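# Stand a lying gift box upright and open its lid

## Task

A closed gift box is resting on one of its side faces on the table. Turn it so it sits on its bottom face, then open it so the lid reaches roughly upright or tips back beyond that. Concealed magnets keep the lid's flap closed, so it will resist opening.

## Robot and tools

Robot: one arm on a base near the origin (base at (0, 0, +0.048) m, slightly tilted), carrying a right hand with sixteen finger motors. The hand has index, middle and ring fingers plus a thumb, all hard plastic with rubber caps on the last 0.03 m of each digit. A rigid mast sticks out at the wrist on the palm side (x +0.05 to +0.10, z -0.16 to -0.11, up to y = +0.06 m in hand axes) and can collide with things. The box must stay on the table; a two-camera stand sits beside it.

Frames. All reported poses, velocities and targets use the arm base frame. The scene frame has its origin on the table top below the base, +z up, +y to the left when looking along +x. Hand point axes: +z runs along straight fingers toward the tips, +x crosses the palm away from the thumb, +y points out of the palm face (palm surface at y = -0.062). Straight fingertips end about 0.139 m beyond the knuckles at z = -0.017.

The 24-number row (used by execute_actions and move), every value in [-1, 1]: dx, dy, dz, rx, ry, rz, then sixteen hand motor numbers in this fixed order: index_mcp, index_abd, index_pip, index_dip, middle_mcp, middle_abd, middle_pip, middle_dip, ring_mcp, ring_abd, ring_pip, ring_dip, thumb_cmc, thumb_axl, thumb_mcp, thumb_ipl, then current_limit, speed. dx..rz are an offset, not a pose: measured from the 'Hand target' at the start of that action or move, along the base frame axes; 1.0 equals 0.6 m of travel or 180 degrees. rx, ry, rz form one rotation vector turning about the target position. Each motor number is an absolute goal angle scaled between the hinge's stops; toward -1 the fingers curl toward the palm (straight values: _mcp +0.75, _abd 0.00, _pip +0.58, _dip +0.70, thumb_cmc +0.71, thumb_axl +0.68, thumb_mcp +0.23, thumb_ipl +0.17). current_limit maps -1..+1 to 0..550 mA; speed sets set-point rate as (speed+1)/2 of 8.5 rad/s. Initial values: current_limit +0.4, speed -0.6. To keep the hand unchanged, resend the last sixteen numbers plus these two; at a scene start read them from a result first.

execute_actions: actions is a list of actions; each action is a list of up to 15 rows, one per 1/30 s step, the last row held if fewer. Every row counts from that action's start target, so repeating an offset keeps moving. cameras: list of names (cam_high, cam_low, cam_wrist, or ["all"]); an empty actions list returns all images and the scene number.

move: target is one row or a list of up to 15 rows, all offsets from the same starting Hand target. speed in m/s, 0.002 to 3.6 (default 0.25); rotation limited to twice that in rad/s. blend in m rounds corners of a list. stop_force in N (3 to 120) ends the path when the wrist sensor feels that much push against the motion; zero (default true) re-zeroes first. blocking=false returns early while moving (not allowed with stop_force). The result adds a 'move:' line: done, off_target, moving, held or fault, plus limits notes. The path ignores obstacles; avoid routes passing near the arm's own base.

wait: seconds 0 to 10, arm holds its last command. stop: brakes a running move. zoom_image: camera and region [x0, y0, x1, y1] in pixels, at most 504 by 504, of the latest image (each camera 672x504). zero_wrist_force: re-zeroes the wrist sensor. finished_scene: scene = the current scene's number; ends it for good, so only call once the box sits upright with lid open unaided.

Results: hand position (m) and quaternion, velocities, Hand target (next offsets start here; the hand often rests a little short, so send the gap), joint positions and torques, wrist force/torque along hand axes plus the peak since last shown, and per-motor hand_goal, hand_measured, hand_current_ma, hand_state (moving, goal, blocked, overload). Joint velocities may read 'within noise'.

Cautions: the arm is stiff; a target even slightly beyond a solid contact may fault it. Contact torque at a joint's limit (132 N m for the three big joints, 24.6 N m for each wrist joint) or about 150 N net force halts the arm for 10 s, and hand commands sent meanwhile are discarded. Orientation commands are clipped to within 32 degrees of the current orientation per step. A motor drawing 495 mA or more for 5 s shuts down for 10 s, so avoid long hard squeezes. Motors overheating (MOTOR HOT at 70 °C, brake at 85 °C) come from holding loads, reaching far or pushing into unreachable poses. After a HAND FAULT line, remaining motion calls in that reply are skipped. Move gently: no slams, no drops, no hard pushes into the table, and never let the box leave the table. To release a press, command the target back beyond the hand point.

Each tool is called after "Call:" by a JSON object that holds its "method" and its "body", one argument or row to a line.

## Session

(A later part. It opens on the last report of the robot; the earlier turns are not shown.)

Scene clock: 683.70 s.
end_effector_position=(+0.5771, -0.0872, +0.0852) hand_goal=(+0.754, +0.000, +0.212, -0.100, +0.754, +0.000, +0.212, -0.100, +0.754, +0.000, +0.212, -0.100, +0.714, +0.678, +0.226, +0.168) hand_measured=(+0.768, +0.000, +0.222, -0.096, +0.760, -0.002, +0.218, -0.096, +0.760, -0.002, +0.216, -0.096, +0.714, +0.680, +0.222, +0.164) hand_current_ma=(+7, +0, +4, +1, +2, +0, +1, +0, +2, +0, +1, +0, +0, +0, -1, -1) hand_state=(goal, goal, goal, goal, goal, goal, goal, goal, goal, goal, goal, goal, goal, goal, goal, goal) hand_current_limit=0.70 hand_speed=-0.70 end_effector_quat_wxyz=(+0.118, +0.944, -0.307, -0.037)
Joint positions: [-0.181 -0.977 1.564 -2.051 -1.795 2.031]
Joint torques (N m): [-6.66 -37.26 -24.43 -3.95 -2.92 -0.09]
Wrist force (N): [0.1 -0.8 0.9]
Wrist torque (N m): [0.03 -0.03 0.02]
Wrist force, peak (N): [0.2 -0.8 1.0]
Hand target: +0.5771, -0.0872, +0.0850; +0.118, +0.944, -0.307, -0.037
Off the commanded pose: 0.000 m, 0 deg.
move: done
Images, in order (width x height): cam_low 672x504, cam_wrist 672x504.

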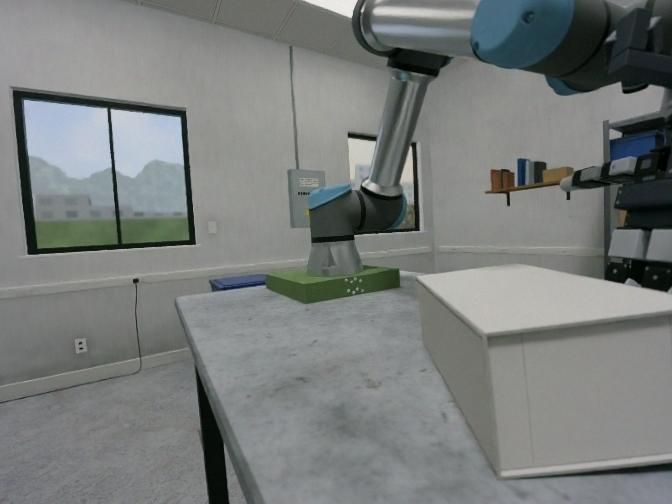

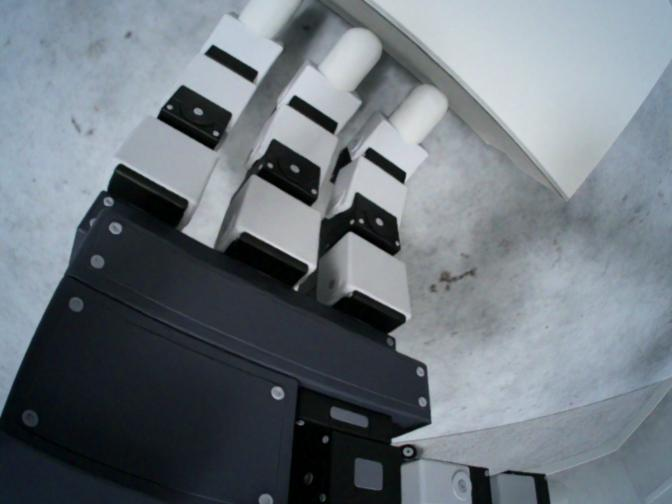

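Call:
{"method": "move", "body": {
  "target": [
    [0, 0, -0.03, 0, 0, 0, 0.754, 0.0, 0.212, -0.101, 0.754, 0.0, 0.212, -0.101, 0.754, 0.0, 0.212, -0.101, 0.714, 0.678, 0.226, 0.168, 0.7, -0.7],
    [0.0294, 0.0405, -0.028, 0, 0, 0, 0.754, 0.0, 0.212, -0.101, 0.754, 0.0, 0.212, -0.101, 0.754, 0.0, 0.212, -0.101, 0.714, 0.678, 0.226, 0.168, 0.7, -0.7]
  ],
  "speed": [0.03, 0.06]
}}

Call:
{"method": "move", "body": {
  "target": [0, 0, 0.003, 0, 0, 0, 0.712, 0.0, 0.328, 0.116, 0.754, 0.0, 0.212, 0.0435, 0.712, 0.0, 0.328, 0.116, 0.714, 0.678, 0.226, 0.168, 0.7, -0.6],
  "speed": 0.05
}}

Call:
{"method": "move", "body": {
  "target": [0, 0, -0.03, 0, 0, 0, 0.712, 0.0, 0.328, 0.116, 0.754, 0.0, 0.212, 0.0435, 0.712, 0.0, 0.328, 0.116, 0.714, 0.678, 0.226, 0.168, 0.7, -0.6],
  "speed": 0.015,
  "stop_force": 3,
  "cameras": ["cam_low", "cam_wrist"]
}}

Call:
{"method": "zoom_image", "body": {
  "camera": "cam_wrist",
  "region": [200, 0, 660, 260]
}}

Scene clock: 709.10 s.
end_effector_position=(+0.5948, -0.0627, +0.0681) hand_goal=(+0.754, +0.000, +0.212, -0.100, +0.754, +0.000, +0.212, -0.100, +0.754, +0.000, +0.212, -0.100, +0.714, +0.678, +0.226, +0.168) hand_measured=(+0.758, +0.000, +0.210, -0.102, +0.760, -0.002, +0.214, -0.100, +0.760, -0.002, +0.216, -0.096, +0.714, +0.680, +0.222, +0.164) hand_current_ma=(+1, +0, +0, +0, +2, +0, +0, +0, +2, +0, +1, +0, +0, +0, -1, -1) hand_state=(goal, goal, goal, goal, goal, goal, goal, goal, goal, goal, goal, goal, goal, goal, goal, goal) hand_current_limit=0.70 hand_speed=-0.70 end_effector_quat_wxyz=(+0.118, +0.944, -0.306, -0.037) end_effector_velocity=(-0.001, -0.002, +0.000) end_effector_angular_velocity=(+0.000, -0.002, +0.001)
Joint positions: [-0.14 -0.919 1.511 -2.047 -1.79 2.071]
Joint velocities: [-0.003 -0.003 0.005 -0.005 0 -0.004]
Joint torques (N m): [-15.39 -58.86 -12.59 -3.62 -0.24 -1.53]
Wrist force (N): [0.0 -0.1 0.3]
Wrist torque (N m): [0.01 -0.02 0.01]
Wrist force, peak (N): [-0.1 -1.0 -1.7]
Hand target: +0.5948, -0.0629, +0.0682; +0.118, +0.944, -0.307, -0.037
Off the commanded pose: 0.000 m, 0 deg.
move: done

Scene clock: 709.80 s.
end_effector_position=(+0.5948, -0.0629, +0.0700) hand_goal=(+0.712, +0.000, +0.328, +0.116, +0.754, +0.000, +0.212, +0.044, +0.712, +0.000, +0.328, +0.116, +0.714, +0.678, +0.226, +0.168) hand_measured=(+0.720, +0.000, +0.326, +0.114, +0.760, -0.002, +0.214, +0.042, +0.720, -0.002, +0.326, +0.114, +0.714, +0.680, +0.222, +0.164) hand_current_ma=(+2, +0, +0, +0, +2, +0, +0, +0, +3, +0, +0, +0, +0, +0, -1, -1) hand_state=(goal, goal, goal, goal, goal, goal, goal, goal, goal, goal, goal, goal, goal, goal, goal, goal) hand_current_limit=0.70 hand_speed=-0.60 end_effector_quat_wxyz=(+0.118, +0.944, -0.307, -0.037)
Joint positions: [-0.141 -0.921 1.51 -2.043 -1.791 2.071]
Joint torques (N m): [-14.57 -54.88 -29.98 -1.06 -2.53 -0.24]
Wrist force (N): [0.3 0.0 0.1]
Wrist torque (N m): [0.04 -0.04 0.03]
Wrist force, peak (N): [0.4 -0.2 0.2]
Hand target: +0.5948, -0.0629, +0.0700; +0.118, +0.944, -0.307, -0.037
Off the commanded pose: 0.000 m, 0 deg.
move: done

Scene clock: 711.87 s.
end_effector_position=(+0.5948, -0.0629, +0.0553) hand_goal=(+0.712, +0.000, +0.328, +0.116, +0.754, +0.000, +0.212, +0.044, +0.712, +0.000, +0.328, +0.116, +0.714, +0.678, +0.226, +0.168) hand_measured=(+0.718, +0.000, +0.326, +0.114, +0.760, -0.002, +0.214, +0.042, +0.716, -0.002, +0.332, +0.114, +0.714, +0.680, +0.222, +0.164) hand_current_ma=(+2, +0, +0, +0, +1, +0, +0, +0, +1, +0, +0, +0, +0, +0, -1, -1) hand_state=(goal, goal, goal, goal, goal, goal, goal, goal, goal, goal, goal, goal, goal, goal, goal, goal) hand_current_limit=0.70 hand_speed=-0.60 end_effector_quat_wxyz=(+0.118, +0.944, -0.307, -0.037)
Joint positions: [-0.141 -0.902 1.52 -2.073 -1.791 2.071]
Joint torques (N m): [-13.76 -57.18 -29.39 -2.45 -2.37 0.91]
Wrist force (N): [0.2 -0.3 -2.5]
Wrist torque (N m): [0.22 0.08 0.02]
Wrist force, peak (N): [-0.7 0.8 -15.4]
Hand target: +0.5948, -0.0629, +0.0553; +0.118, +0.944, -0.307, -0.037 (not the last commanded pose)
Off the commanded pose: 0.003 m, 0 deg.
move: contact
Images, in order (width x height): cam_low 672x504, cam_wrist 672x504.

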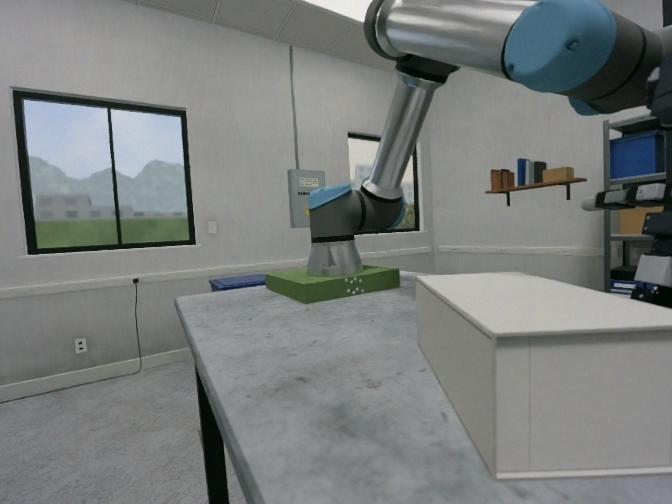

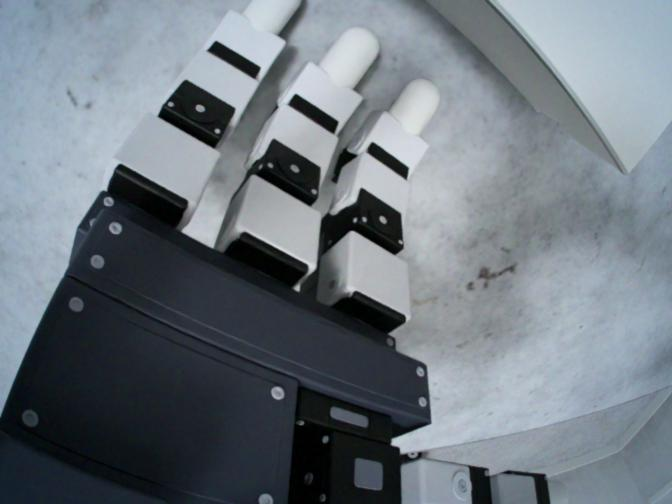

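Scaled by 1.096 from the camera's 672x504 image, which has a finer 960x720 frame.

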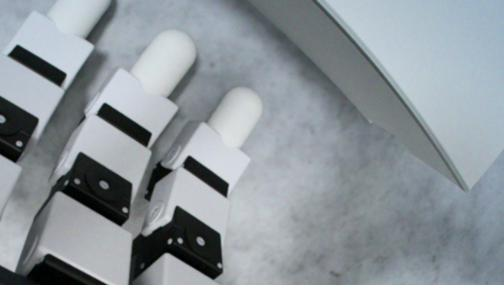

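Call:
{"method": "move", "body": {
  "target": [
    [0, 0, 0.004, 0, 0, 0, 0.712, 0.0, 0.328, 0.116, 0.754, 0.0, 0.212, 0.0435, 0.712, 0.0, 0.328, 0.116, 0.714, 0.678, 0.226, 0.168, 0.7, -0.6],
    [-0.0358, -0.0492, 0.004, 0, 0, 0, 0.712, 0.0, 0.328, 0.116, 0.754, 0.0, 0.212, 0.0435, 0.712, 0.0, 0.328, 0.116, 0.714, 0.678, 0.226, 0.168, 0.7, -0.6]
  ],
  "speed": [0.03, 0.04],
  "cameras": ["cam_low", "cam_wrist"]
}}

Call:
{"method": "zoom_image", "body": {
  "camera": "cam_wrist",
  "region": [200, 0, 660, 260]
}}

Scene clock: 717.63 s.
end_effector_position=(+0.5733, -0.0926, +0.0578) hand_goal=(+0.712, +0.000, +0.328, +0.116, +0.754, +0.000, +0.212, +0.044, +0.712, +0.000, +0.328, +0.116, +0.714, +0.678, +0.226, +0.168) hand_measured=(+0.718, +0.000, +0.326, +0.114, +0.760, -0.002, +0.214, +0.042, +0.716, -0.002, +0.332, +0.114, +0.714, +0.680, +0.222, +0.164) hand_current_ma=(+2, +0, +0, +0, +2, +0, +0, +0, +1, +0, +0, +0, +0, +0, -1, -1) hand_state=(goal, goal, goal, goal, goal, goal, goal, goal, goal, goal, goal, goal, goal, goal, goal, goal) hand_current_limit=0.70 hand_speed=-0.60 end_effector_quat_wxyz=(+0.118, +0.944, -0.307, -0.037)
Joint positions: [-0.19 -0.947 1.598 -2.117 -1.796 2.022]
Joint torques (N m): [12.26 -37 -29.27 -0.47 -1.87 1.31]
Wrist force (N): [0.2 -0.3 0.2]
Wrist torque (N m): [0.00 -0.04 -0.05]
Wrist force, peak (N): [0.5 -0.1 -2.4]
Hand target: +0.5733, -0.0924, +0.0577; +0.118, +0.944, -0.307, -0.037
Off the commanded pose: 0.000 m, 0 deg.
move: done
Images, in order (width x height): cam_low 672x504, cam_wrist 672x504.

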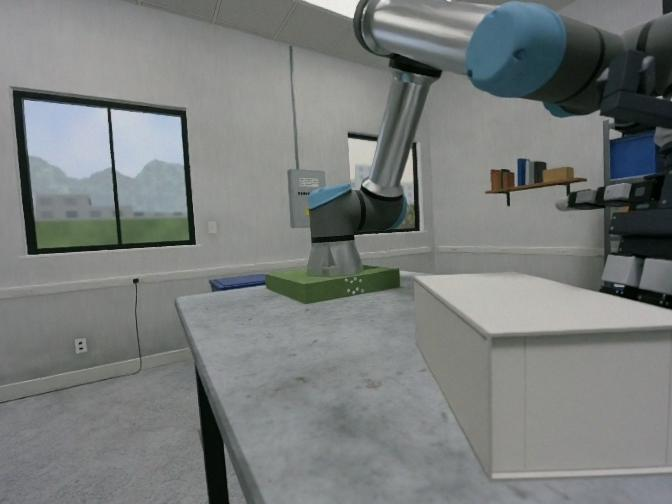

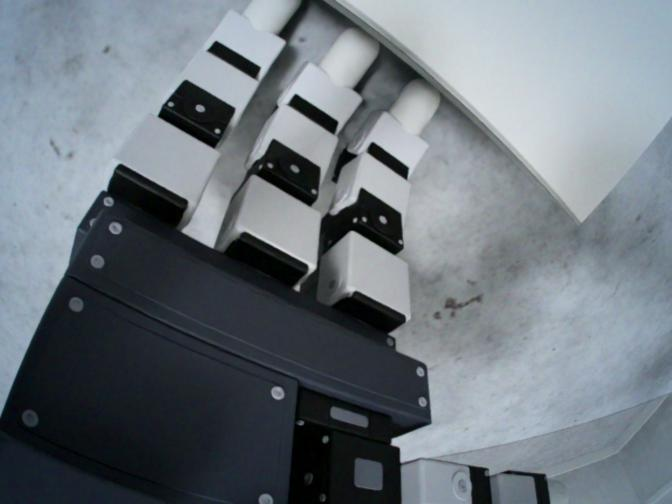

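Scaled by 1.096 from the camera's 672x504 image, which has a finer 960x720 frame.

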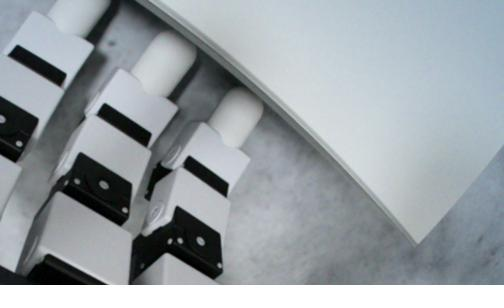

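Call:
{"method": "move", "body": {
  "target": [-0.0035, -0.0048, -0.015, 0, 0, 0, 0.712, 0.0, 0.328, 0.116, 0.754, 0.0, 0.212, 0.0435, 0.712, 0.0, 0.328, 0.116, 0.714, 0.678, 0.226, 0.168, 0.75, -0.6],
  "speed": 0.02
}}

Scene clock: 729.27 s.
end_effector_position=(+0.5735, -0.0936, +0.0560) hand_goal=(+0.712, +0.000, +0.328, +0.116, +0.754, +0.000, +0.212, +0.044, +0.712, +0.000, +0.328, +0.116, +0.714, +0.678, +0.226, +0.168) hand_measured=(+0.714, +0.008, +0.336, +0.114, +0.760, +0.008, +0.218, +0.042, +0.712, +0.002, +0.332, +0.114, +0.714, +0.680, +0.222, +0.164) hand_current_ma=(+0, +2, +2, +0, +1, +2, +1, +0, +0, +0, +1, +0, +0, +0, -1, -1) hand_state=(goal, goal, goal, goal, goal, goal, goal, goal, goal, goal, goal, goal, goal, goal, goal, goal) hand_current_limit=0.75 hand_speed=-0.60 end_effector_quat_wxyz=(+0.118, +0.944, -0.307, -0.035)
Joint positions: [-0.191 -0.945 1.601 -2.125 -1.796 2.02]
Joint torques (N m): [-0.16 -45.95 -21.27 -2.41 -0.65 -0.14]
Wrist force (N): [-0.6 -0.9 -0.4]
Wrist torque (N m): [0.03 0.01 -0.15]
Wrist force, peak (N): [-9.3 1.0 -122.3]
Hand target: +0.5735, -0.0936, +0.0560; +0.118, +0.944, -0.307, -0.035 (not the last commanded pose)
Off the commanded pose: 0.008 m, 0 deg.
FORCE FAULT: contact force on the arm reached its limit, and the arm stopped for 10 seconds. The contact can be on any part of the arm, not only on its tool. That time counts as 20 of the actions that you can send in this scene. The arm's remaining commands of this call were not run. During the stop the arm's controller moved it back a little. The arm's target is now where it stood when the stop ended, not its last command. The arm accepts commands again.
move: fault

Call:
{"method": "move", "body": {
  "target": [0, 0, -0.012, 0, 0, 0, 0.712, 0.0, 0.328, 0.116, 0.754, 0.0, 0.212, 0.0435, 0.712, 0.0, 0.328, 0.116, 0.714, 0.678, 0.226, 0.168, 0.75, -0.6],
  "speed": 0.004,
  "stop_force": 7,
  "cameras": ["cam_low", "cam_wrist"]
}}

Call:
{"method": "zoom_image", "body": {
  "camera": "cam_wrist",
  "region": [220, 0, 580, 200]
}}

Scene clock: 733.90 s.
end_effector_position=(+0.5736, -0.0936, +0.0554) hand_goal=(+0.712, +0.000, +0.328, +0.116, +0.754, +0.000, +0.212, +0.044, +0.712, +0.000, +0.328, +0.116, +0.714, +0.678, +0.226, +0.168) hand_measured=(+0.714, +0.006, +0.332, +0.114, +0.760, +0.008, +0.216, +0.042, +0.712, +0.002, +0.332, +0.114, +0.714, +0.680, +0.222, +0.164) hand_current_ma=(+0, +1, +1, +0, +1, +2, +1, +0, +0, +0, +1, +0, +0, +0, -1, -1) hand_state=(goal, goal, goal, goal, goal, goal, goal, goal, goal, goal, goal, goal, goal, goal, goal, goal) hand_current_limit=0.75 hand_speed=-0.60 end_effector_quat_wxyz=(+0.118, +0.944, -0.307, -0.035)
Joint positions: [-0.191 -0.944 1.601 -2.126 -1.796 2.02]
Joint torques (N m): [-0.24 -50.96 -25.96 0.36 -0.74 -0.19]
Wrist force (N): [-1.2 -0.5 -11.0]
Wrist torque (N m): [0.89 0.15 -0.19]
Wrist force, peak (N): [-1.7 -0.7 -13.4]
Hand target: +0.5736, -0.0936, +0.0554; +0.118, +0.944, -0.307, -0.035 (not the last commanded pose)
Off the commanded pose: 0.007 m, 0 deg.
move: contact
Images, in order (width x height): cam_low 672x504, cam_wrist 672x504.

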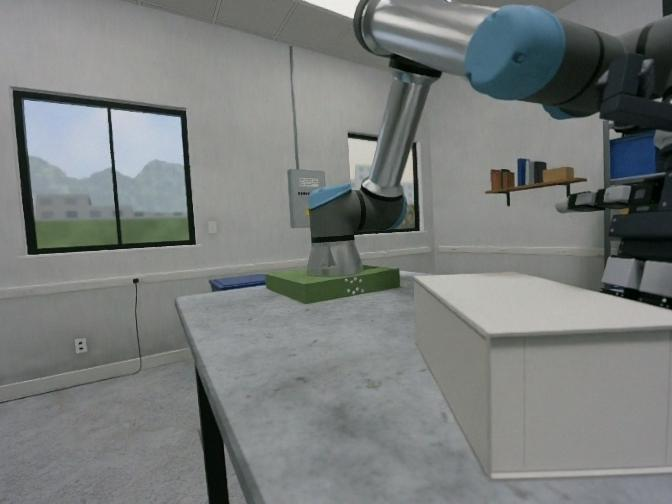

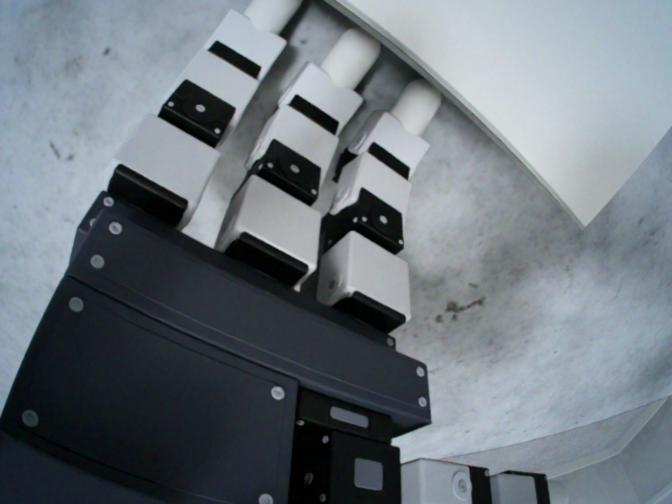

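Scaled by 1.400 from the camera's 672x504 image, which has a finer 960x720 frame.

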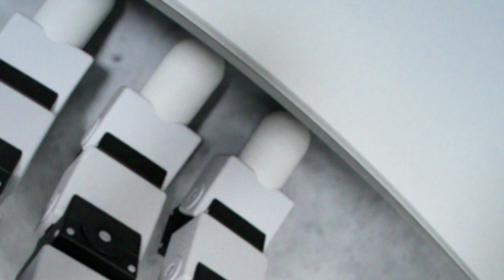

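Call:
{"method": "move", "body": {
  "target": [0, 0, 0.01, 0, 0, 0, 0.712, 0.0, 0.328, 0.116, 0.712, 0.0, 0.328, 0.116, 0.712, 0.0, 0.328, 0.116, 0.714, 0.678, 0.226, 0.168, 0.75, -0.6],
  "speed": 0.02
}}

Call:
{"method": "move", "body": {
  "target": [-0.005, -0.007, 0.0, 0, 0, 0, 0.712, 0.0, 0.328, 0.116, 0.712, 0.0, 0.328, 0.116, 0.712, 0.0, 0.328, 0.116, 0.714, 0.678, 0.226, 0.168, 0.75, -0.6],
  "speed": 0.03,
  "cameras": ["cam_low", "cam_wrist"]
}}

Call:
{"method": "zoom_image", "body": {
  "camera": "cam_wrist",
  "region": [220, 0, 580, 200]
}}

Scene clock: 761.70 s.
end_effector_position=(+0.5736, -0.0936, +0.0615) hand_goal=(+0.712, +0.000, +0.328, +0.116, +0.712, +0.000, +0.328, +0.116, +0.712, +0.000, +0.328, +0.116, +0.714, +0.678, +0.226, +0.168) hand_measured=(+0.714, +0.004, +0.332, +0.114, +0.720, +0.002, +0.326, +0.114, +0.712, +0.002, +0.332, +0.114, +0.714, +0.680, +0.222, +0.164) hand_current_ma=(+0, +0, +1, +0, +3, +0, +0, +0, +0, +0, +1, +0, +0, +0, -1, -1) hand_state=(goal, goal, goal, goal, goal, goal, goal, goal, goal, goal, goal, goal, goal, goal, goal, goal) hand_current_limit=0.75 hand_speed=-0.60 end_effector_quat_wxyz=(+0.118, +0.944, -0.307, -0.035)
Joint positions: [-0.191 -0.953 1.597 -2.114 -1.796 2.02]
Joint torques (N m): [0.33 -43.67 -25.78 -2.76 -0.68 -0.12]
Wrist force (N): [-0.2 -0.3 -0.1]
Wrist torque (N m): [0.02 0.03 -0.13]
Wrist force, peak (N): [-1.2 -0.9 -11.0]
Hand target: +0.5736, -0.0936, +0.0614; +0.118, +0.944, -0.307, -0.035
Off the commanded pose: 0.000 m, 0 deg.
move: done

Scene clock: 762.40 s.
end_effector_position=(+0.5705, -0.0979, +0.0614) hand_goal=(+0.712, +0.000, +0.328, +0.116, +0.712, +0.000, +0.328, +0.116, +0.712, +0.000, +0.328, +0.116, +0.714, +0.678, +0.226, +0.168) hand_measured=(+0.716, +0.004, +0.330, +0.114, +0.720, +0.002, +0.326, +0.114, +0.712, +0.002, +0.332, +0.114, +0.714, +0.680, +0.222, +0.164) hand_current_ma=(+1, +0, +0, +0, +3, +0, +0, +0, +0, +0, +1, +0, +0, +0, -1, -1) hand_state=(goal, goal, goal, goal, goal, goal, goal, goal, goal, goal, goal, goal, goal, goal, goal, goal) hand_current_limit=0.75 hand_speed=-0.60 end_effector_quat_wxyz=(+0.118, +0.944, -0.307, -0.035)
Joint positions: [-0.198 -0.959 1.608 -2.121 -1.797 2.013]
Joint torques (N m): [-3.73 -48.19 -24.85 -2.3 -2.88 0.11]
Wrist force (N): [-0.4 -1.4 -1.1]
Wrist torque (N m): [0.07 0.01 -0.05]
Wrist force, peak (N): [-0.5 -1.5 -1.5]
Hand target: +0.5706, -0.0978, +0.0614; +0.118, +0.944, -0.307, -0.035
Off the commanded pose: 0.000 m, 0 deg.
move: done
Images, in order (width x height): cam_low 672x504, cam_wrist 672x504.

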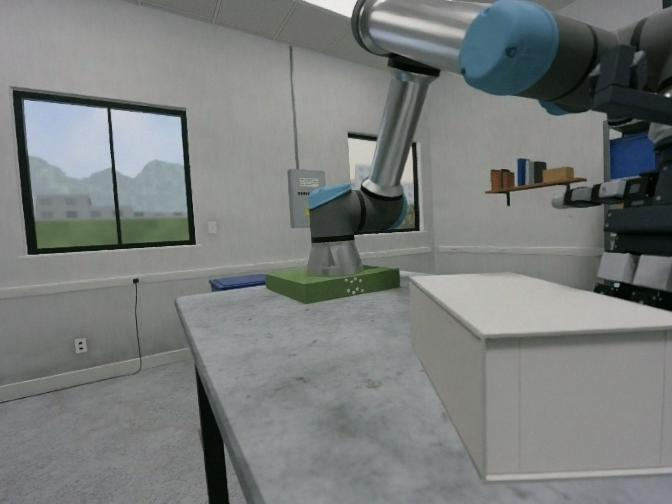

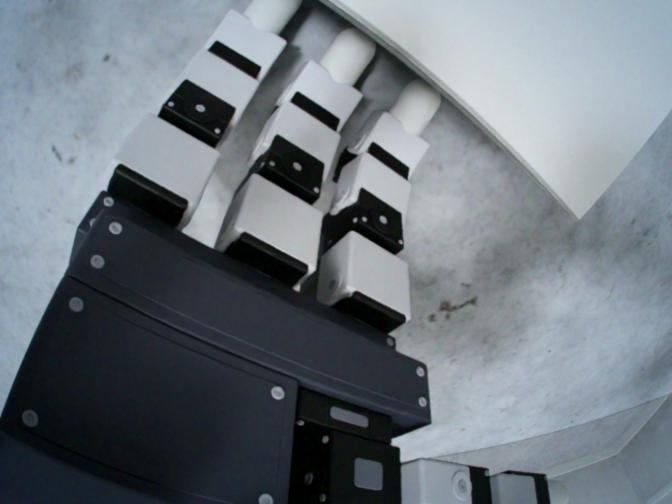

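Scaled by 1.400 from the camera's 672x504 image, which has a finer 960x720 frame.

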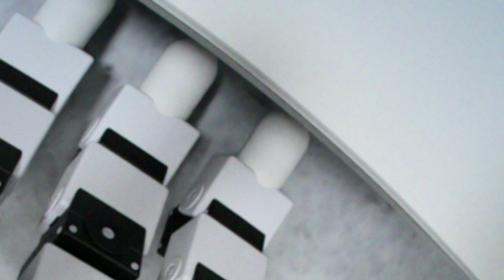

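Call:
{"method": "move", "body": {
  "target": [-0.002, -0.0028, 0.042, 0, 0, 0, 0.712, 0.0, 0.328, 0.116, 0.712, 0.0, 0.328, 0.116, 0.712, 0.0, 0.328, 0.116, 0.714, 0.678, 0.226, 0.168, 0.75, -0.6],
  "speed": 0.12,
  "cameras": ["cam_low", "cam_wrist"]
}}

Call:
{"method": "zoom_image", "body": {
  "camera": "cam_low",
  "region": [400, 240, 672, 490]
}}

Call:
{"method": "zoom_image", "body": {
  "camera": "cam_wrist",
  "region": [220, 0, 580, 200]
}}

Scene clock: 765.07 s.
end_effector_position=(+0.5695, -0.0996, +0.0867) hand_goal=(+0.712, +0.000, +0.328, +0.116, +0.712, +0.000, +0.328, +0.116, +0.712, +0.000, +0.328, +0.116, +0.714, +0.678, +0.226, +0.168) hand_measured=(+0.720, +0.004, +0.332, +0.116, +0.720, +0.002, +0.330, +0.116, +0.718, +0.002, +0.332, +0.116, +0.714, +0.680, +0.222, +0.164) hand_current_ma=(+2, +0, +1, +0, +3, +0, +0, +0, +2, +0, +1, +0, +0, +0, -1, -1) hand_state=(goal, goal, goal, goal, goal, goal, goal, goal, goal, goal, goal, goal, goal, goal, goal, goal) hand_current_limit=0.75 hand_speed=-0.60 end_effector_quat_wxyz=(+0.118, +0.944, -0.307, -0.035) end_effector_velocity=(+0.000, +0.000, -0.001) end_effector_angular_velocity=(+0.000, -0.001, +0.000)
Joint positions: [-0.201 -0.996 1.593 -2.07 -1.797 2.01]
Joint velocities: [0 0.002 0.002 -0.005 0 0]
Joint torques (N m): [-10.7 -36.99 -14.02 -3.8 -2.93 -0.28]
Wrist force (N): [-0.4 -0.9 0.6]
Wrist torque (N m): [0.04 0.00 -0.05]
Wrist force, peak (N): [-0.6 -1.4 -1.1]
Hand target: +0.5694, -0.0995, +0.0866; +0.118, +0.944, -0.307, -0.035
Off the commanded pose: 0.000 m, 0 deg.
move: done
Images, in order (width x height): cam_low 672x504, cam_wrist 672x504.

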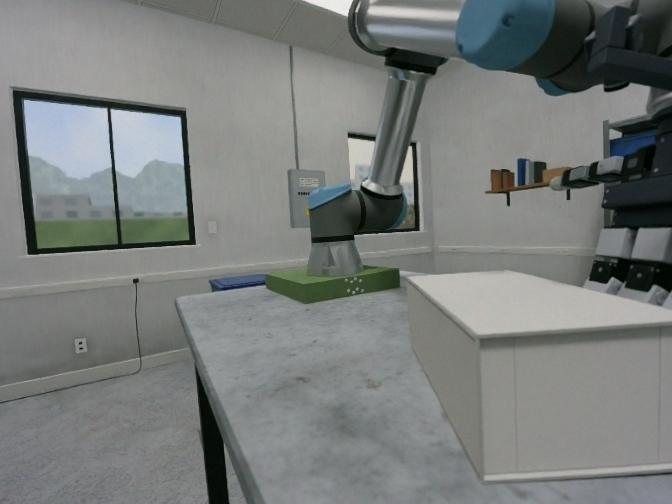

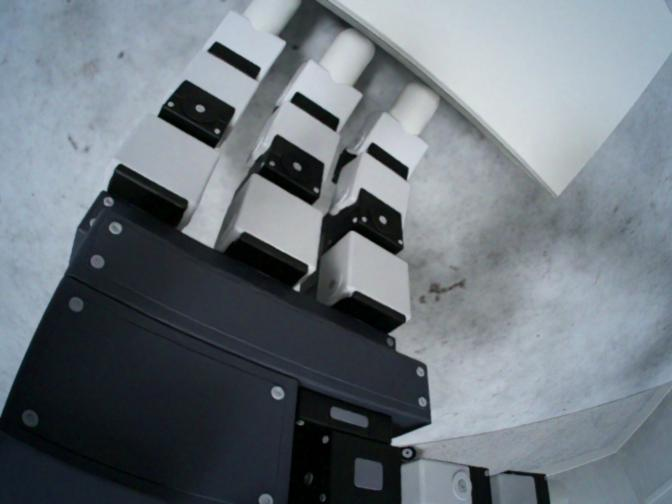

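Scaled by 1.853.

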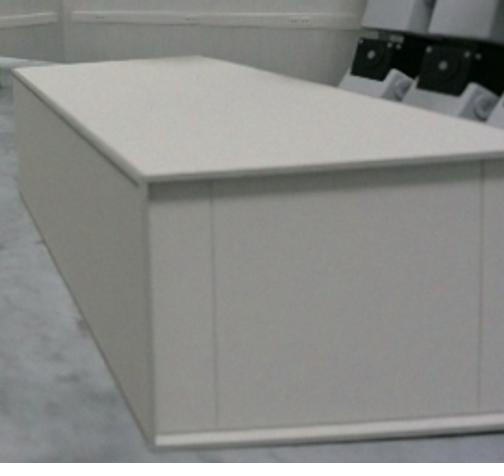

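Scaled by 1.400 from the camera's 672x504 image, which has a finer 960x720 frame.

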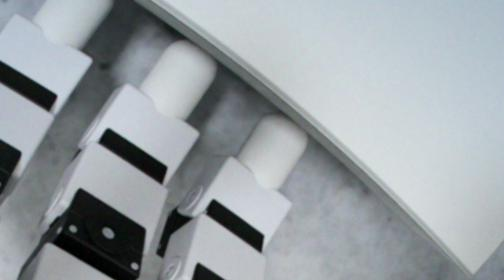

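Call:
{"method": "move", "body": {
  "target": [0, 0, -0.042, 0, 0, 0, 0.712, 0.0, 0.328, 0.116, 0.712, 0.0, 0.328, 0.116, 0.712, 0.0, 0.328, 0.116, 0.714, 0.678, 0.226, 0.168, 0.75, -0.6],
  "speed": 0.04
}}

Call:
{"method": "move", "body": {
  "target": [-0.003, -0.0042, 0.09, 0, 0, 0, 0.712, 0.0, 0.328, 0.116, 0.712, 0.0, 0.328, 0.116, 0.712, 0.0, 0.328, 0.116, 0.714, 0.678, 0.226, 0.168, 0.75, -0.6],
  "speed": 0.6,
  "cameras": ["cam_low", "cam_wrist"]
}}

Call:
{"method": "zoom_image", "body": {
  "camera": "cam_low",
  "region": [400, 200, 672, 490]
}}

Scene clock: 771.83 s.
end_effector_position=(+0.5693, -0.0995, +0.0611) hand_goal=(+0.712, +0.000, +0.328, +0.116, +0.712, +0.000, +0.328, +0.116, +0.712, +0.000, +0.328, +0.116, +0.714, +0.678, +0.226, +0.168) hand_measured=(+0.720, +0.004, +0.332, +0.116, +0.720, +0.002, +0.330, +0.116, +0.718, +0.002, +0.332, +0.116, +0.714, +0.680, +0.222, +0.164) hand_current_ma=(+2, +0, +1, +0, +3, +0, +0, +0, +2, +0, +1, +0, +0, +0, -1, -1) hand_state=(goal, goal, goal, goal, goal, goal, goal, goal, goal, goal, goal, goal, goal, goal, goal, goal) hand_current_limit=0.75 hand_speed=-0.60 end_effector_quat_wxyz=(+0.118, +0.944, -0.307, -0.035) end_effector_velocity=(-0.001, +0.000, +0.003) end_effector_angular_velocity=(+0.000, +0.002, +0.000)
Joint positions: [-0.201 -0.96 1.612 -2.123 -1.797 2.01]
Joint velocities: [0 -0.004 -0.001 0.007 0 0]
Joint torques (N m): [11.73 -56.03 -28.94 -0.01 -0.76 0.67]
Wrist force (N): [-0.2 -0.4 -0.1]
Wrist torque (N m): [0.01 0.03 -0.05]
Wrist force, peak (N): [-0.1 -1.2 0.7]
Hand target: +0.5694, -0.0995, +0.0614; +0.118, +0.944, -0.307, -0.035
Off the commanded pose: 0.000 m, 0 deg.
move: done

Scene clock: 772.67 s.
end_effector_position=(+0.5676, -0.1021, +0.1154) hand_goal=(+0.712, +0.000, +0.328, +0.116, +0.712, +0.000, +0.328, +0.116, +0.712, +0.000, +0.328, +0.116, +0.714, +0.678, +0.226, +0.168) hand_measured=(+0.720, +0.004, +0.330, +0.114, +0.720, +0.002, +0.332, +0.116, +0.720, +0.002, +0.330, +0.116, +0.714, +0.680, +0.222, +0.164) hand_current_ma=(+3, +0, +0, +0, +3, +0, +1, +0, +2, +0, +0, +0, +0, +0, -1, -1) hand_state=(goal, goal, goal, goal, goal, goal, goal, goal, goal, goal, goal, goal, goal, goal, goal, goal) hand_current_limit=0.75 hand_speed=-0.60 end_effector_quat_wxyz=(+0.118, +0.944, -0.307, -0.035)
Joint positions: [-0.205 -1.035 1.573 -2.011 -1.798 2.005]
Joint torques (N m): [-10.16 -36.3 -14.68 -2.41 -2.28 0.43]
Wrist force (N): [-0.4 -1.3 -1.4]
Wrist torque (N m): [0.10 0.07 -0.05]
Wrist force, peak (N): [-0.3 -1.3 1.9]
Hand target: +0.5676, -0.1020, +0.1154; +0.118, +0.944, -0.307, -0.035
Off the commanded pose: 0.000 m, 0 deg.
move: done
Images, in order (width x height): cam_low 672x504, cam_wrist 672x504.

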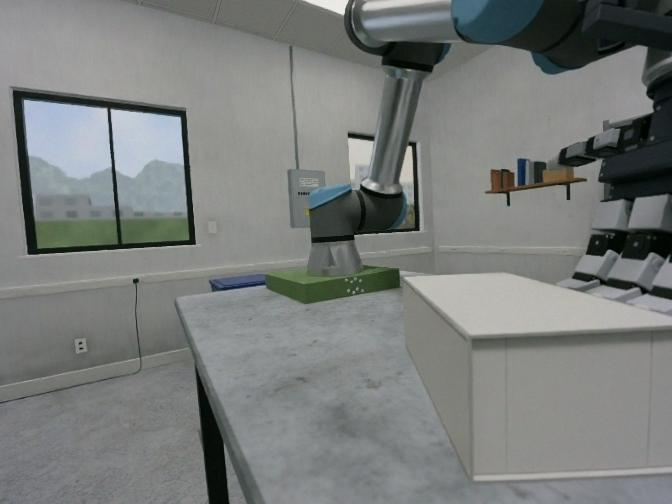

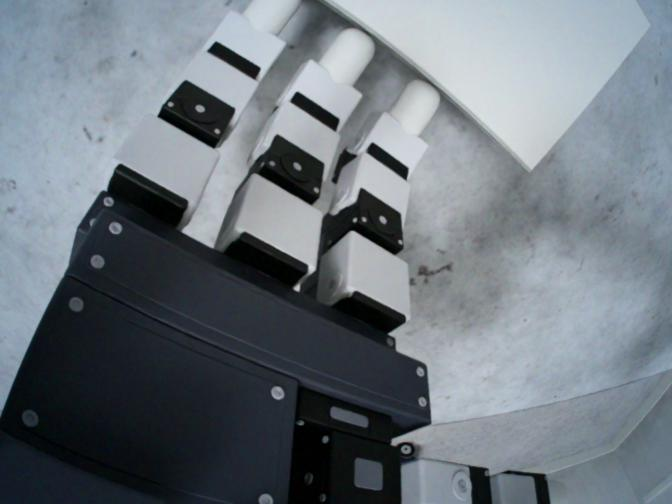

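Scaled by 1.738.

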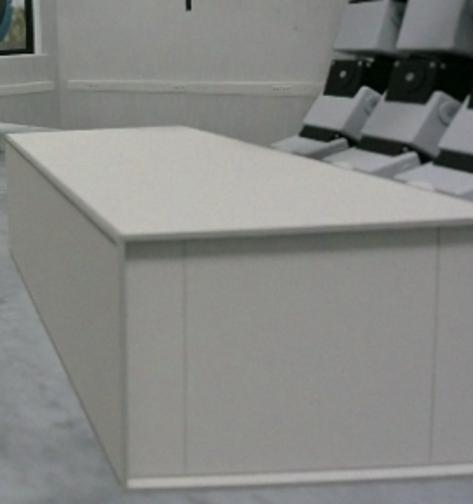

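Call:
{"method": "move", "body": {
  "target": [
    [0.039, 0.054, 0.133, 0, 0, 0, 0.754, 0.0, 0.328, 0.116, 0.754, 0.0, 0.328, 0.116, 0.754, 0.0, 0.328, 0.116, 0.714, 0.678, 0.226, 0.168, 0.4, -0.6],
    [-0.0427, -0.065, 0.16, 0.445, -0.3234, 0, 0.89, 0.0, 0.285, -0.029, 0.89, 0.0, 0.285, -0.029, 0.89, 0.0, 0.285, -0.029, -0.571, 0.678, 1.0, -0.373, 0.4, -0.5]
  ],
  "speed": [0.25, 0.5],
  "blend": [0.03, 0],
  "cameras": ["cam_high"]
}}

Call:
{"method": "zoom_image", "body": {
  "camera": "cam_high",
  "region": [180, 200, 360, 360]
}}

Scene clock: 838.23 s.
end_effector_position=(+0.5420, -0.1410, +0.2114) hand_goal=(+0.890, +0.000, +0.286, -0.028, +0.890, +0.000, +0.286, -0.028, +0.890, +0.000, +0.286, -0.028, -0.570, +0.678, +1.000, -0.372) hand_measured=(+0.868, +0.004, +0.286, -0.026, +0.866, +0.002, +0.286, -0.026, +0.866, +0.002, +0.286, -0.026, -0.568, +0.680, +0.990, -0.370) hand_current_ma=(-15, +0, +0, +0, -18, +0, +0, +0, -16, +0, +0, +0, +0, +0, -5, +0) hand_state=(blocked, goal, goal, goal, blocked, goal, goal, goal, blocked, goal, goal, goal, goal, goal, goal, goal) hand_current_limit=0.40 hand_speed=-0.50 end_effector_quat_wxyz=(-0.641, +0.701, -0.230, +0.210)
Joint positions: [-0.907 -1.248 1.653 -0.725 -0.287 0.308]
Joint torques (N m): [12.57 -46.25 -14.02 -1.41 2.3 0.97]
Wrist force (N): [0.7 1.0 -0.2]
Wrist torque (N m): [0.06 0.09 0.28]
Wrist force, peak (N): [-0.1 -1.8 -1.8]
Hand target: +0.5420, -0.1410, +0.2114; -0.641, +0.701, -0.230, +0.210
Off the commanded pose: 0.000 m, 0 deg.
move: done
Images, in order (width x height): cam_high 672x504.

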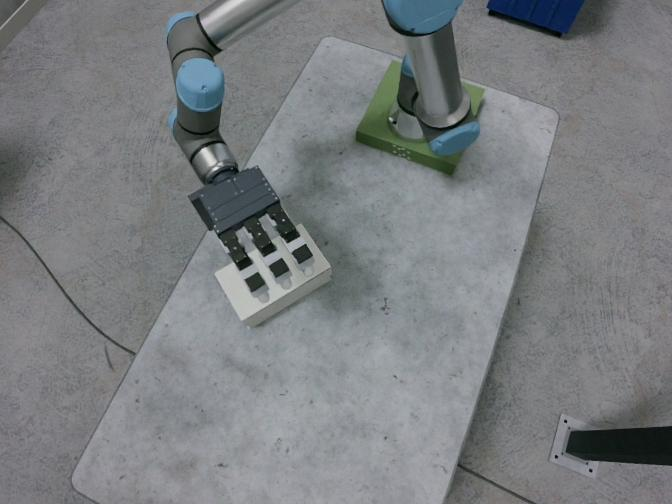

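Scaled by 2.800.

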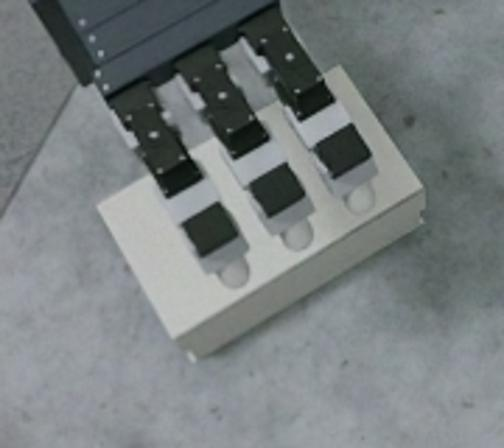

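Call:
{"method": "move", "body": {
  "target": [
    [-0.008, -0.011, -0.25, 0, 0, 0, 0.89, 0.0, 0.285, -0.029, 0.89, 0.0, 0.285, -0.029, 0.89, 0.0, 0.285, -0.029, -0.571, 0.678, 1.0, -0.373, 0.4, -0.6],
    [-0.008, -0.011, -0.3223, 0, 0, 0, 0.89, 0.0, 0.285, -0.029, 0.89, 0.0, 0.285, -0.029, 0.89, 0.0, 0.285, -0.029, -0.571, 0.678, 1.0, -0.373, 0.4, -0.6]
  ],
  "speed": [0.25, 0.08],
  "blend": [0.01, 0],
  "stop_force": 15
}}

Call:
{"method": "move", "body": {
  "target": [0, 0, 0, 0, 0, 0, 0.65, 0.0, 0.201, -0.183, 0.65, 0.0, 0.201, -0.183, 0.65, 0.0, 0.201, -0.183, -0.571, 0.678, 0.93, -0.95, 0.4, -0.6]
}}

Call:
{"method": "move", "body": {
  "target": [0, 0, 0, 0, 0, 0, 0.48, 0.0, 0.139, -0.217, 0.48, 0.0, 0.139, -0.217, 0.48, 0.0, 0.139, -0.217, -0.571, 0.678, 0.674, -1.0, 0.7, -0.8],
  "cameras": ["cam_high", "cam_low"]
}}

Call:
{"method": "zoom_image", "body": {
  "camera": "cam_high",
  "region": [180, 200, 360, 360]
}}

Scene clock: 844.63 s.
end_effector_position=(+0.5372, -0.1476, +0.0180) hand_goal=(+0.890, +0.000, +0.286, -0.028, +0.890, +0.000, +0.286, -0.028, +0.890, +0.000, +0.286, -0.028, -0.570, +0.678, +1.000, -0.372) hand_measured=(+0.872, +0.004, +0.286, -0.026, +0.868, +0.002, +0.286, -0.026, +0.870, +0.002, +0.286, -0.026, -0.568, +0.680, +0.992, -0.370) hand_current_ma=(-11, +0, +0, +0, -14, +0, +0, +0, -13, +0, +0, +0, +0, +0, -4, +0) hand_state=(goal, goal, goal, goal, blocked, goal, goal, goal, blocked, goal, goal, goal, goal, goal, goal, goal) hand_current_limit=0.40 hand_speed=-0.60 end_effector_quat_wxyz=(-0.641, +0.701, -0.230, +0.210)
Joint positions: [-0.922 -0.973 1.827 -1.158 -0.301 0.292]
Joint torques (N m): [13.04 -49.76 -24.45 -0.83 1.48 -1.12]
Wrist force (N): [0.4 0.6 -0.1]
Wrist torque (N m): [0.01 0.13 0.24]
Wrist force, peak (N): [0.3 2.9 -0.1]
Hand target: +0.5372, -0.1476, +0.0180; -0.641, +0.701, -0.230, +0.210
Off the commanded pose: 0.000 m, 0 deg.
move: done

Scene clock: 845.47 s.
end_effector_position=(+0.5372, -0.1476, +0.0180) hand_goal=(+0.650, +0.000, +0.202, -0.182, +0.650, +0.000, +0.202, -0.182, +0.650, +0.000, +0.202, -0.182, -0.570, +0.678, +0.930, -0.950) hand_measured=(+0.642, +0.004, +0.202, -0.178, +0.642, +0.002, +0.202, -0.180, +0.642, +0.002, +0.202, -0.180, -0.568, +0.680, +0.928, -0.946) hand_current_ma=(-2, +0, +0, +0, -3, +0, +0, +0, -2, +0, +0, +0, +0, +0, +0, +1) hand_state=(goal, goal, goal, goal, goal, goal, goal, goal, goal, goal, goal, goal, goal, goal, goal, goal) hand_current_limit=0.40 hand_speed=-0.60 end_effector_quat_wxyz=(-0.641, +0.701, -0.230, +0.210)
Joint positions: [-0.922 -0.973 1.827 -1.158 -0.301 0.292]
Joint torques (N m): [11.64 -51.31 -22.87 -1.39 0.08 -1.09]
Wrist force (N): [0.4 0.9 0.0]
Wrist torque (N m): [0.03 0.13 0.24]
Wrist force, peak (N): [0.5 1.3 -0.2]
Hand target: +0.5372, -0.1476, +0.0180; -0.641, +0.701, -0.230, +0.210
Off the commanded pose: 0.000 m, 0 deg.
move: done

Scene clock: 845.97 s.
end_effector_position=(+0.5372, -0.1476, +0.0180) hand_goal=(+0.480, +0.000, +0.140, -0.216, +0.480, +0.000, +0.140, -0.216, +0.480, +0.000, +0.140, -0.216, -0.570, +0.678, +0.674, -1.000) hand_measured=(+0.602, +0.002, +0.176, -0.206, +0.606, +0.002, +0.170, -0.206, +0.608, +0.002, +0.168, -0.206, -0.566, +0.680, +0.892, -0.974) hand_current_ma=(+304, +0, +30, +3, +326, +0, +23, +3, +328, +0, +20, +3, +0, +0, +468, +30) hand_state=(blocked, goal, blocked, goal, blocked, goal, blocked, goal, blocked, goal, blocked, goal, goal, goal, blocked, blocked) hand_current_limit=0.70 hand_speed=-0.80 end_effector_quat_wxyz=(-0.641, +0.701, -0.230, +0.210)
Joint positions: [-0.922 -0.973 1.827 -1.158 -0.301 0.292]
Joint torques (N m): [10.42 -44.36 -21.49 -1.36 -0.72 -1.14]
Wrist force (N): [0.3 -12.7 0.3]
Wrist torque (N m): [-0.11 -0.09 -0.01]
Wrist force, peak (N): [0.3 -12.7 0.3]
Hand target: +0.5372, -0.1476, +0.0180; -0.641, +0.701, -0.230, +0.210
Off the commanded pose: 0.000 m, 0 deg.
move: done
Images, in order (width x height): cam_high 672x504, cam_low 672x504.

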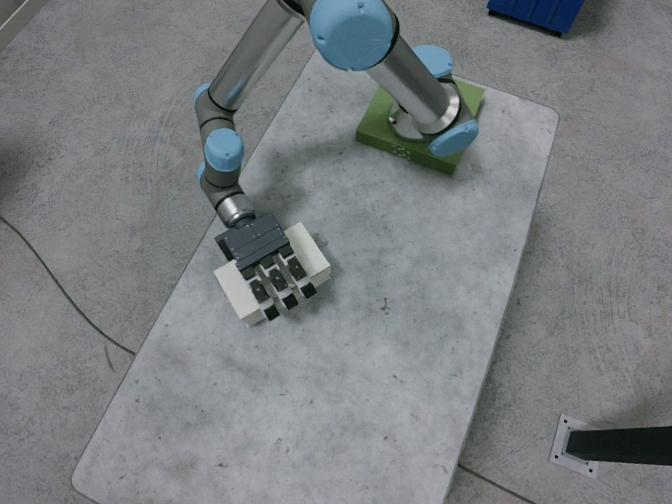

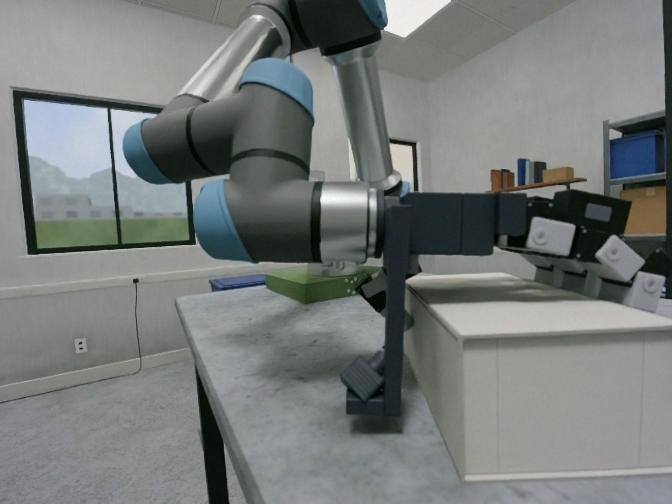

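Scaled by 2.800.

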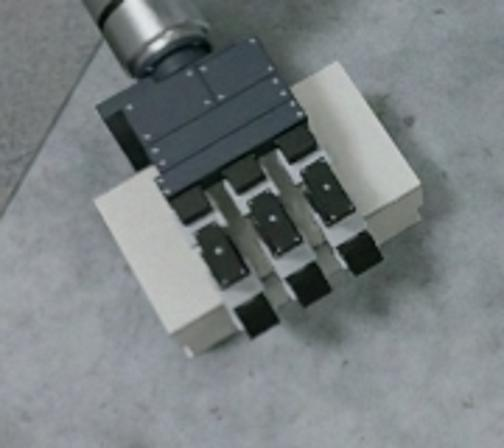

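Call:
{"method": "move", "body": {
  "target": [
    [0, 0, 0.003, 0, 0, 0, 0.53, 0.0, 0.139, -0.217, 0.53, 0.0, 0.139, -0.217, 0.53, 0.0, 0.139, -0.217, -0.571, 0.678, 0.674, -1.0, 0.7, -0.8],
    [0, 0, 0.22, 0, 0, 0, 0.53, 0.0, 0.139, -0.217, 0.53, 0.0, 0.139, -0.217, 0.53, 0.0, 0.139, -0.217, -0.571, 0.678, 0.674, -1.0, 0.7, -0.8]
  ],
  "speed": [0.03, 0.08],
  "cameras": ["cam_low"]
}}

Scene clock: 850.73 s.
end_effector_position=(+0.5372, -0.1476, +0.1500) hand_goal=(+0.530, +0.000, +0.140, -0.216, +0.530, +0.000, +0.140, -0.216, +0.530, +0.000, +0.140, -0.216, -0.570, +0.678, +0.674, -1.000) hand_measured=(+0.588, -0.002, +0.176, -0.194, +0.584, -0.002, +0.170, -0.200, +0.574, -0.002, +0.168, -0.202, -0.540, +0.680, +0.888, -0.952) hand_current_ma=(+85, +0, +31, +13, +72, +0, +23, +8, +52, +0, +21, +6, +23, +0, +468, +90) hand_state=(blocked, goal, blocked, blocked, blocked, goal, blocked, goal, blocked, goal, blocked, goal, blocked, goal, blocked, blocked) hand_current_limit=0.70 hand_speed=-0.80 end_effector_quat_wxyz=(-0.641, +0.701, -0.230, +0.210)
Joint positions: [-0.922 -1.178 1.728 -0.855 -0.301 0.292]
Joint torques (N m): [3.9 -27.66 -14.1 -1.62 -0.39 -0.82]
Wrist force (N): [0.4 3.6 -0.1]
Wrist torque (N m): [0.19 0.13 0.40]
Wrist force, peak (N): [0.4 -13.1 0.4]
Hand target: +0.5372, -0.1476, +0.1500; -0.641, +0.701, -0.230, +0.210
Off the commanded pose: 0.000 m, 0 deg.
move: done
Images, in order (width x height): cam_low 672x504.

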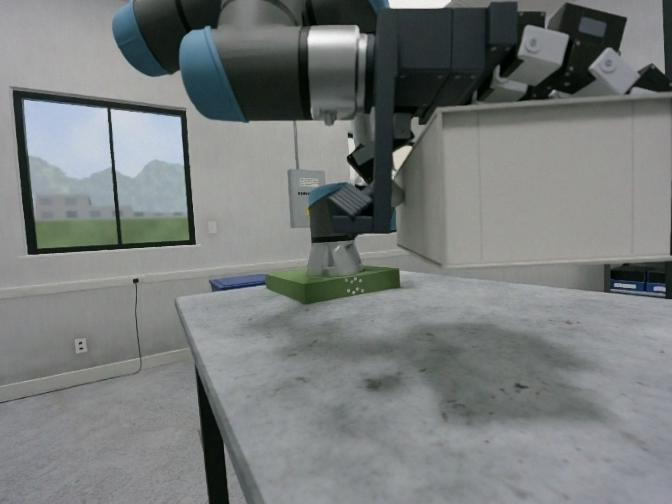

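Call:
{"method": "move", "body": {
  "target": [
    [0.1313, -0.0423, 0.01, 0.294, 0.4045, 0, 0.53, 0.0, 0.139, -0.217, 0.53, 0.0, 0.139, -0.217, 0.53, 0.0, 0.139, -0.217, -0.571, 0.678, 0.674, -1.0, 0.7, -0.8],
    [0.1313, -0.0423, -0.075, 0.294, 0.4045, 0, 0.53, 0.0, 0.139, -0.217, 0.53, 0.0, 0.139, -0.217, 0.53, 0.0, 0.139, -0.217, -0.571, 0.678, 0.674, -1.0, 0.7, -0.8]
  ],
  "speed": [0.2, 0.1],
  "blend": [0.01, 0]
}}

Call:
{"method": "move", "body": {
  "target": [0, 0, -0.06, 0, 0, 0, 0.53, 0.0, 0.139, -0.217, 0.53, 0.0, 0.139, -0.217, 0.53, 0.0, 0.139, -0.217, -0.571, 0.678, 0.674, -1.0, 0.7, -0.8],
  "speed": 0.015,
  "stop_force": 5,
  "cameras": ["cam_high"]
}}

Call:
{"method": "zoom_image", "body": {
  "camera": "cam_high",
  "region": [120, 200, 300, 380]
}}

Scene clock: 858.47 s.
end_effector_position=(+0.6159, -0.1729, +0.1049) hand_goal=(+0.530, +0.000, +0.140, -0.216, +0.530, +0.000, +0.140, -0.216, +0.530, +0.000, +0.140, -0.216, -0.570, +0.678, +0.674, -1.000) hand_measured=(+0.588, -0.010, +0.176, -0.194, +0.584, -0.010, +0.170, -0.200, +0.576, -0.010, +0.168, -0.202, -0.546, +0.680, +0.888, -0.952) hand_current_ma=(+84, -3, +31, +13, +72, -3, +23, +8, +53, -3, +21, +6, +16, +0, +467, +90) hand_state=(blocked, goal, blocked, blocked, blocked, goal, blocked, goal, blocked, goal, blocked, goal, blocked, goal, blocked, blocked) hand_current_limit=0.70 hand_speed=-0.80 end_effector_quat_wxyz=(+0.613, -0.349, +0.617, +0.348) end_effector_velocity=(+0.000, +0.000, +0.002) end_effector_angular_velocity=(+0.002, +0.001, -0.002)
Joint positions: [-0.817 -0.569 1.13 -0.581 -0.278 1.592]
Joint velocities: [-0.001 -0.003 0 0.005 0.001 0]
Joint torques (N m): [-10.87 -68.56 -22.53 3 -1.71 1.2]
Wrist force (N): [4.4 -0.6 0.0]
Wrist torque (N m): [0.09 0.02 0.20]
Wrist force, peak (N): [5.9 -0.5 0.0]
Hand target: +0.6159, -0.1730, +0.1050; +0.613, -0.349, +0.617, +0.348
Off the commanded pose: 0.000 m, 0 deg.
move: done

Scene clock: 860.83 s.
end_effector_position=(+0.6159, -0.1730, +0.0850) hand_goal=(+0.530, +0.000, +0.140, -0.216, +0.530, +0.000, +0.140, -0.216, +0.530, +0.000, +0.140, -0.216, -0.570, +0.678, +0.674, -1.000) hand_measured=(+0.588, -0.004, +0.176, -0.194, +0.584, -0.004, +0.170, -0.200, +0.576, -0.004, +0.168, -0.202, -0.544, +0.680, +0.888, -0.952) hand_current_ma=(+80, -1, +31, +13, +72, -1, +23, +8, +53, -1, +21, +6, +19, +0, +468, +90) hand_state=(blocked, goal, blocked, blocked, blocked, goal, blocked, goal, blocked, goal, blocked, goal, blocked, goal, blocked, blocked) hand_current_limit=0.70 hand_speed=-0.80 end_effector_quat_wxyz=(+0.613, -0.349, +0.617, +0.348)
Joint positions: [-0.817 -0.541 1.131 -0.61 -0.278 1.592]
Joint torques (N m): [-12.66 -68.79 -15.93 2.62 -0.76 -0.77]
Wrist force (N): [2.6 0.1 0.0]
Wrist torque (N m): [0.12 -0.06 0.25]
Wrist force, peak (N): [4.7 -0.7 -0.2]
Hand target: +0.6159, -0.1730, +0.0850; +0.613, -0.349, +0.617, +0.348 (not the last commanded pose)
Off the commanded pose: 0.016 m, 0 deg.
move: contact
Images, in order (width x height): cam_high 672x504.

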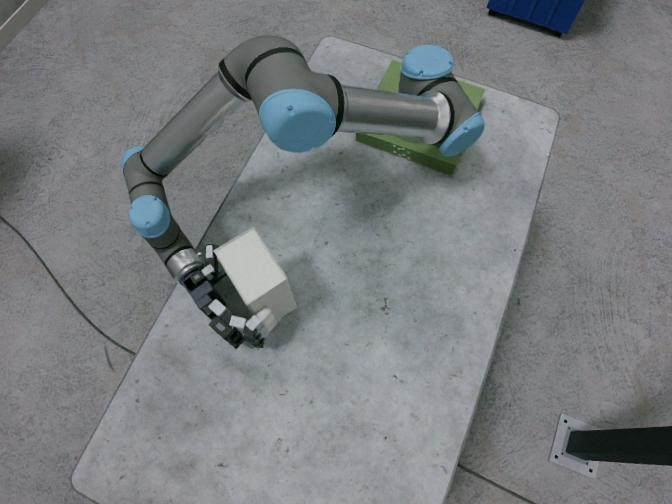

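Scaled by 2.800.

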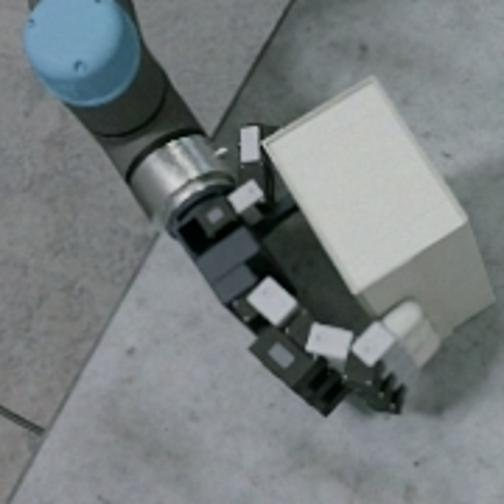

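Call:
{"method": "move", "body": {
  "target": [0, 0, -0.001, 0, 0, 0, 0.89, 0.0, 0.285, -0.029, 0.89, 0.0, 0.285, -0.029, 0.89, 0.0, 0.285, -0.029, -0.571, 0.678, 1.0, -0.373, 0.4, -0.78],
  "speed": 0.01,
  "cameras": ["cam_high"]
}}

Call:
{"method": "zoom_image", "body": {
  "camera": "cam_high",
  "region": [120, 200, 300, 380]
}}

Scene clock: 863.47 s.
end_effector_position=(+0.6159, -0.1730, +0.0844) hand_goal=(+0.890, +0.000, +0.286, -0.028, +0.890, +0.000, +0.286, -0.028, +0.890, +0.000, +0.286, -0.028, -0.570, +0.678, +1.000, -0.372) hand_measured=(+0.888, -0.006, +0.284, -0.030, +0.888, -0.006, +0.284, -0.030, +0.888, -0.006, +0.284, -0.030, -0.574, +0.680, +0.998, -0.374) hand_current_ma=(+0, -1, +0, +0, +0, -1, +0, +0, +0, -1, +0, +0, -1, +0, +0, +0) hand_state=(goal, goal, goal, goal, goal, goal, goal, goal, goal, goal, goal, goal, goal, goal, goal, goal) hand_current_limit=0.40 hand_speed=-0.78 end_effector_quat_wxyz=(+0.613, -0.349, +0.617, +0.348)
Joint positions: [-0.817 -0.54 1.131 -0.611 -0.278 1.592]
Joint torques (N m): [-13.53 -46.59 -23.91 -0.23 -0.74 -1]
Wrist force (N): [2.3 -0.5 0.1]
Wrist torque (N m): [0.10 0.05 0.37]
Wrist force, peak (N): [3.5 -0.3 -0.5]
Hand target: +0.6159, -0.1730, +0.0844; +0.613, -0.349, +0.617, +0.348
Off the commanded pose: 0.000 m, 0 deg.
move: done
Images, in order (width x height): cam_high 672x504.

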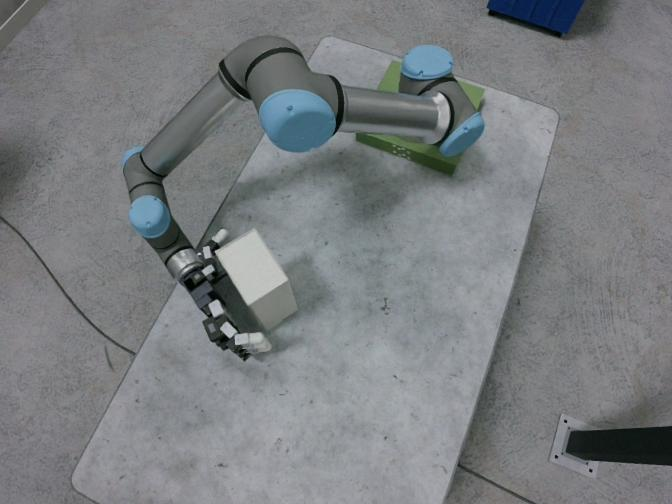

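Scaled by 2.800.

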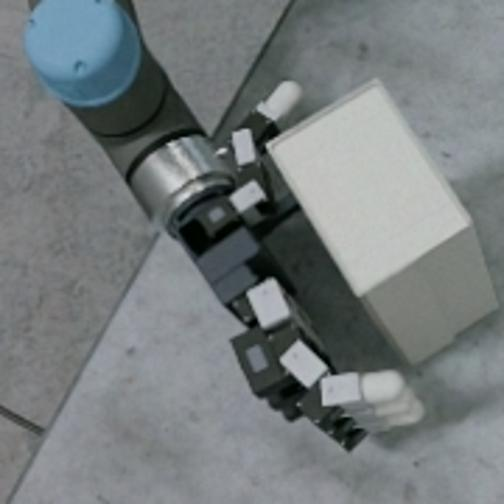

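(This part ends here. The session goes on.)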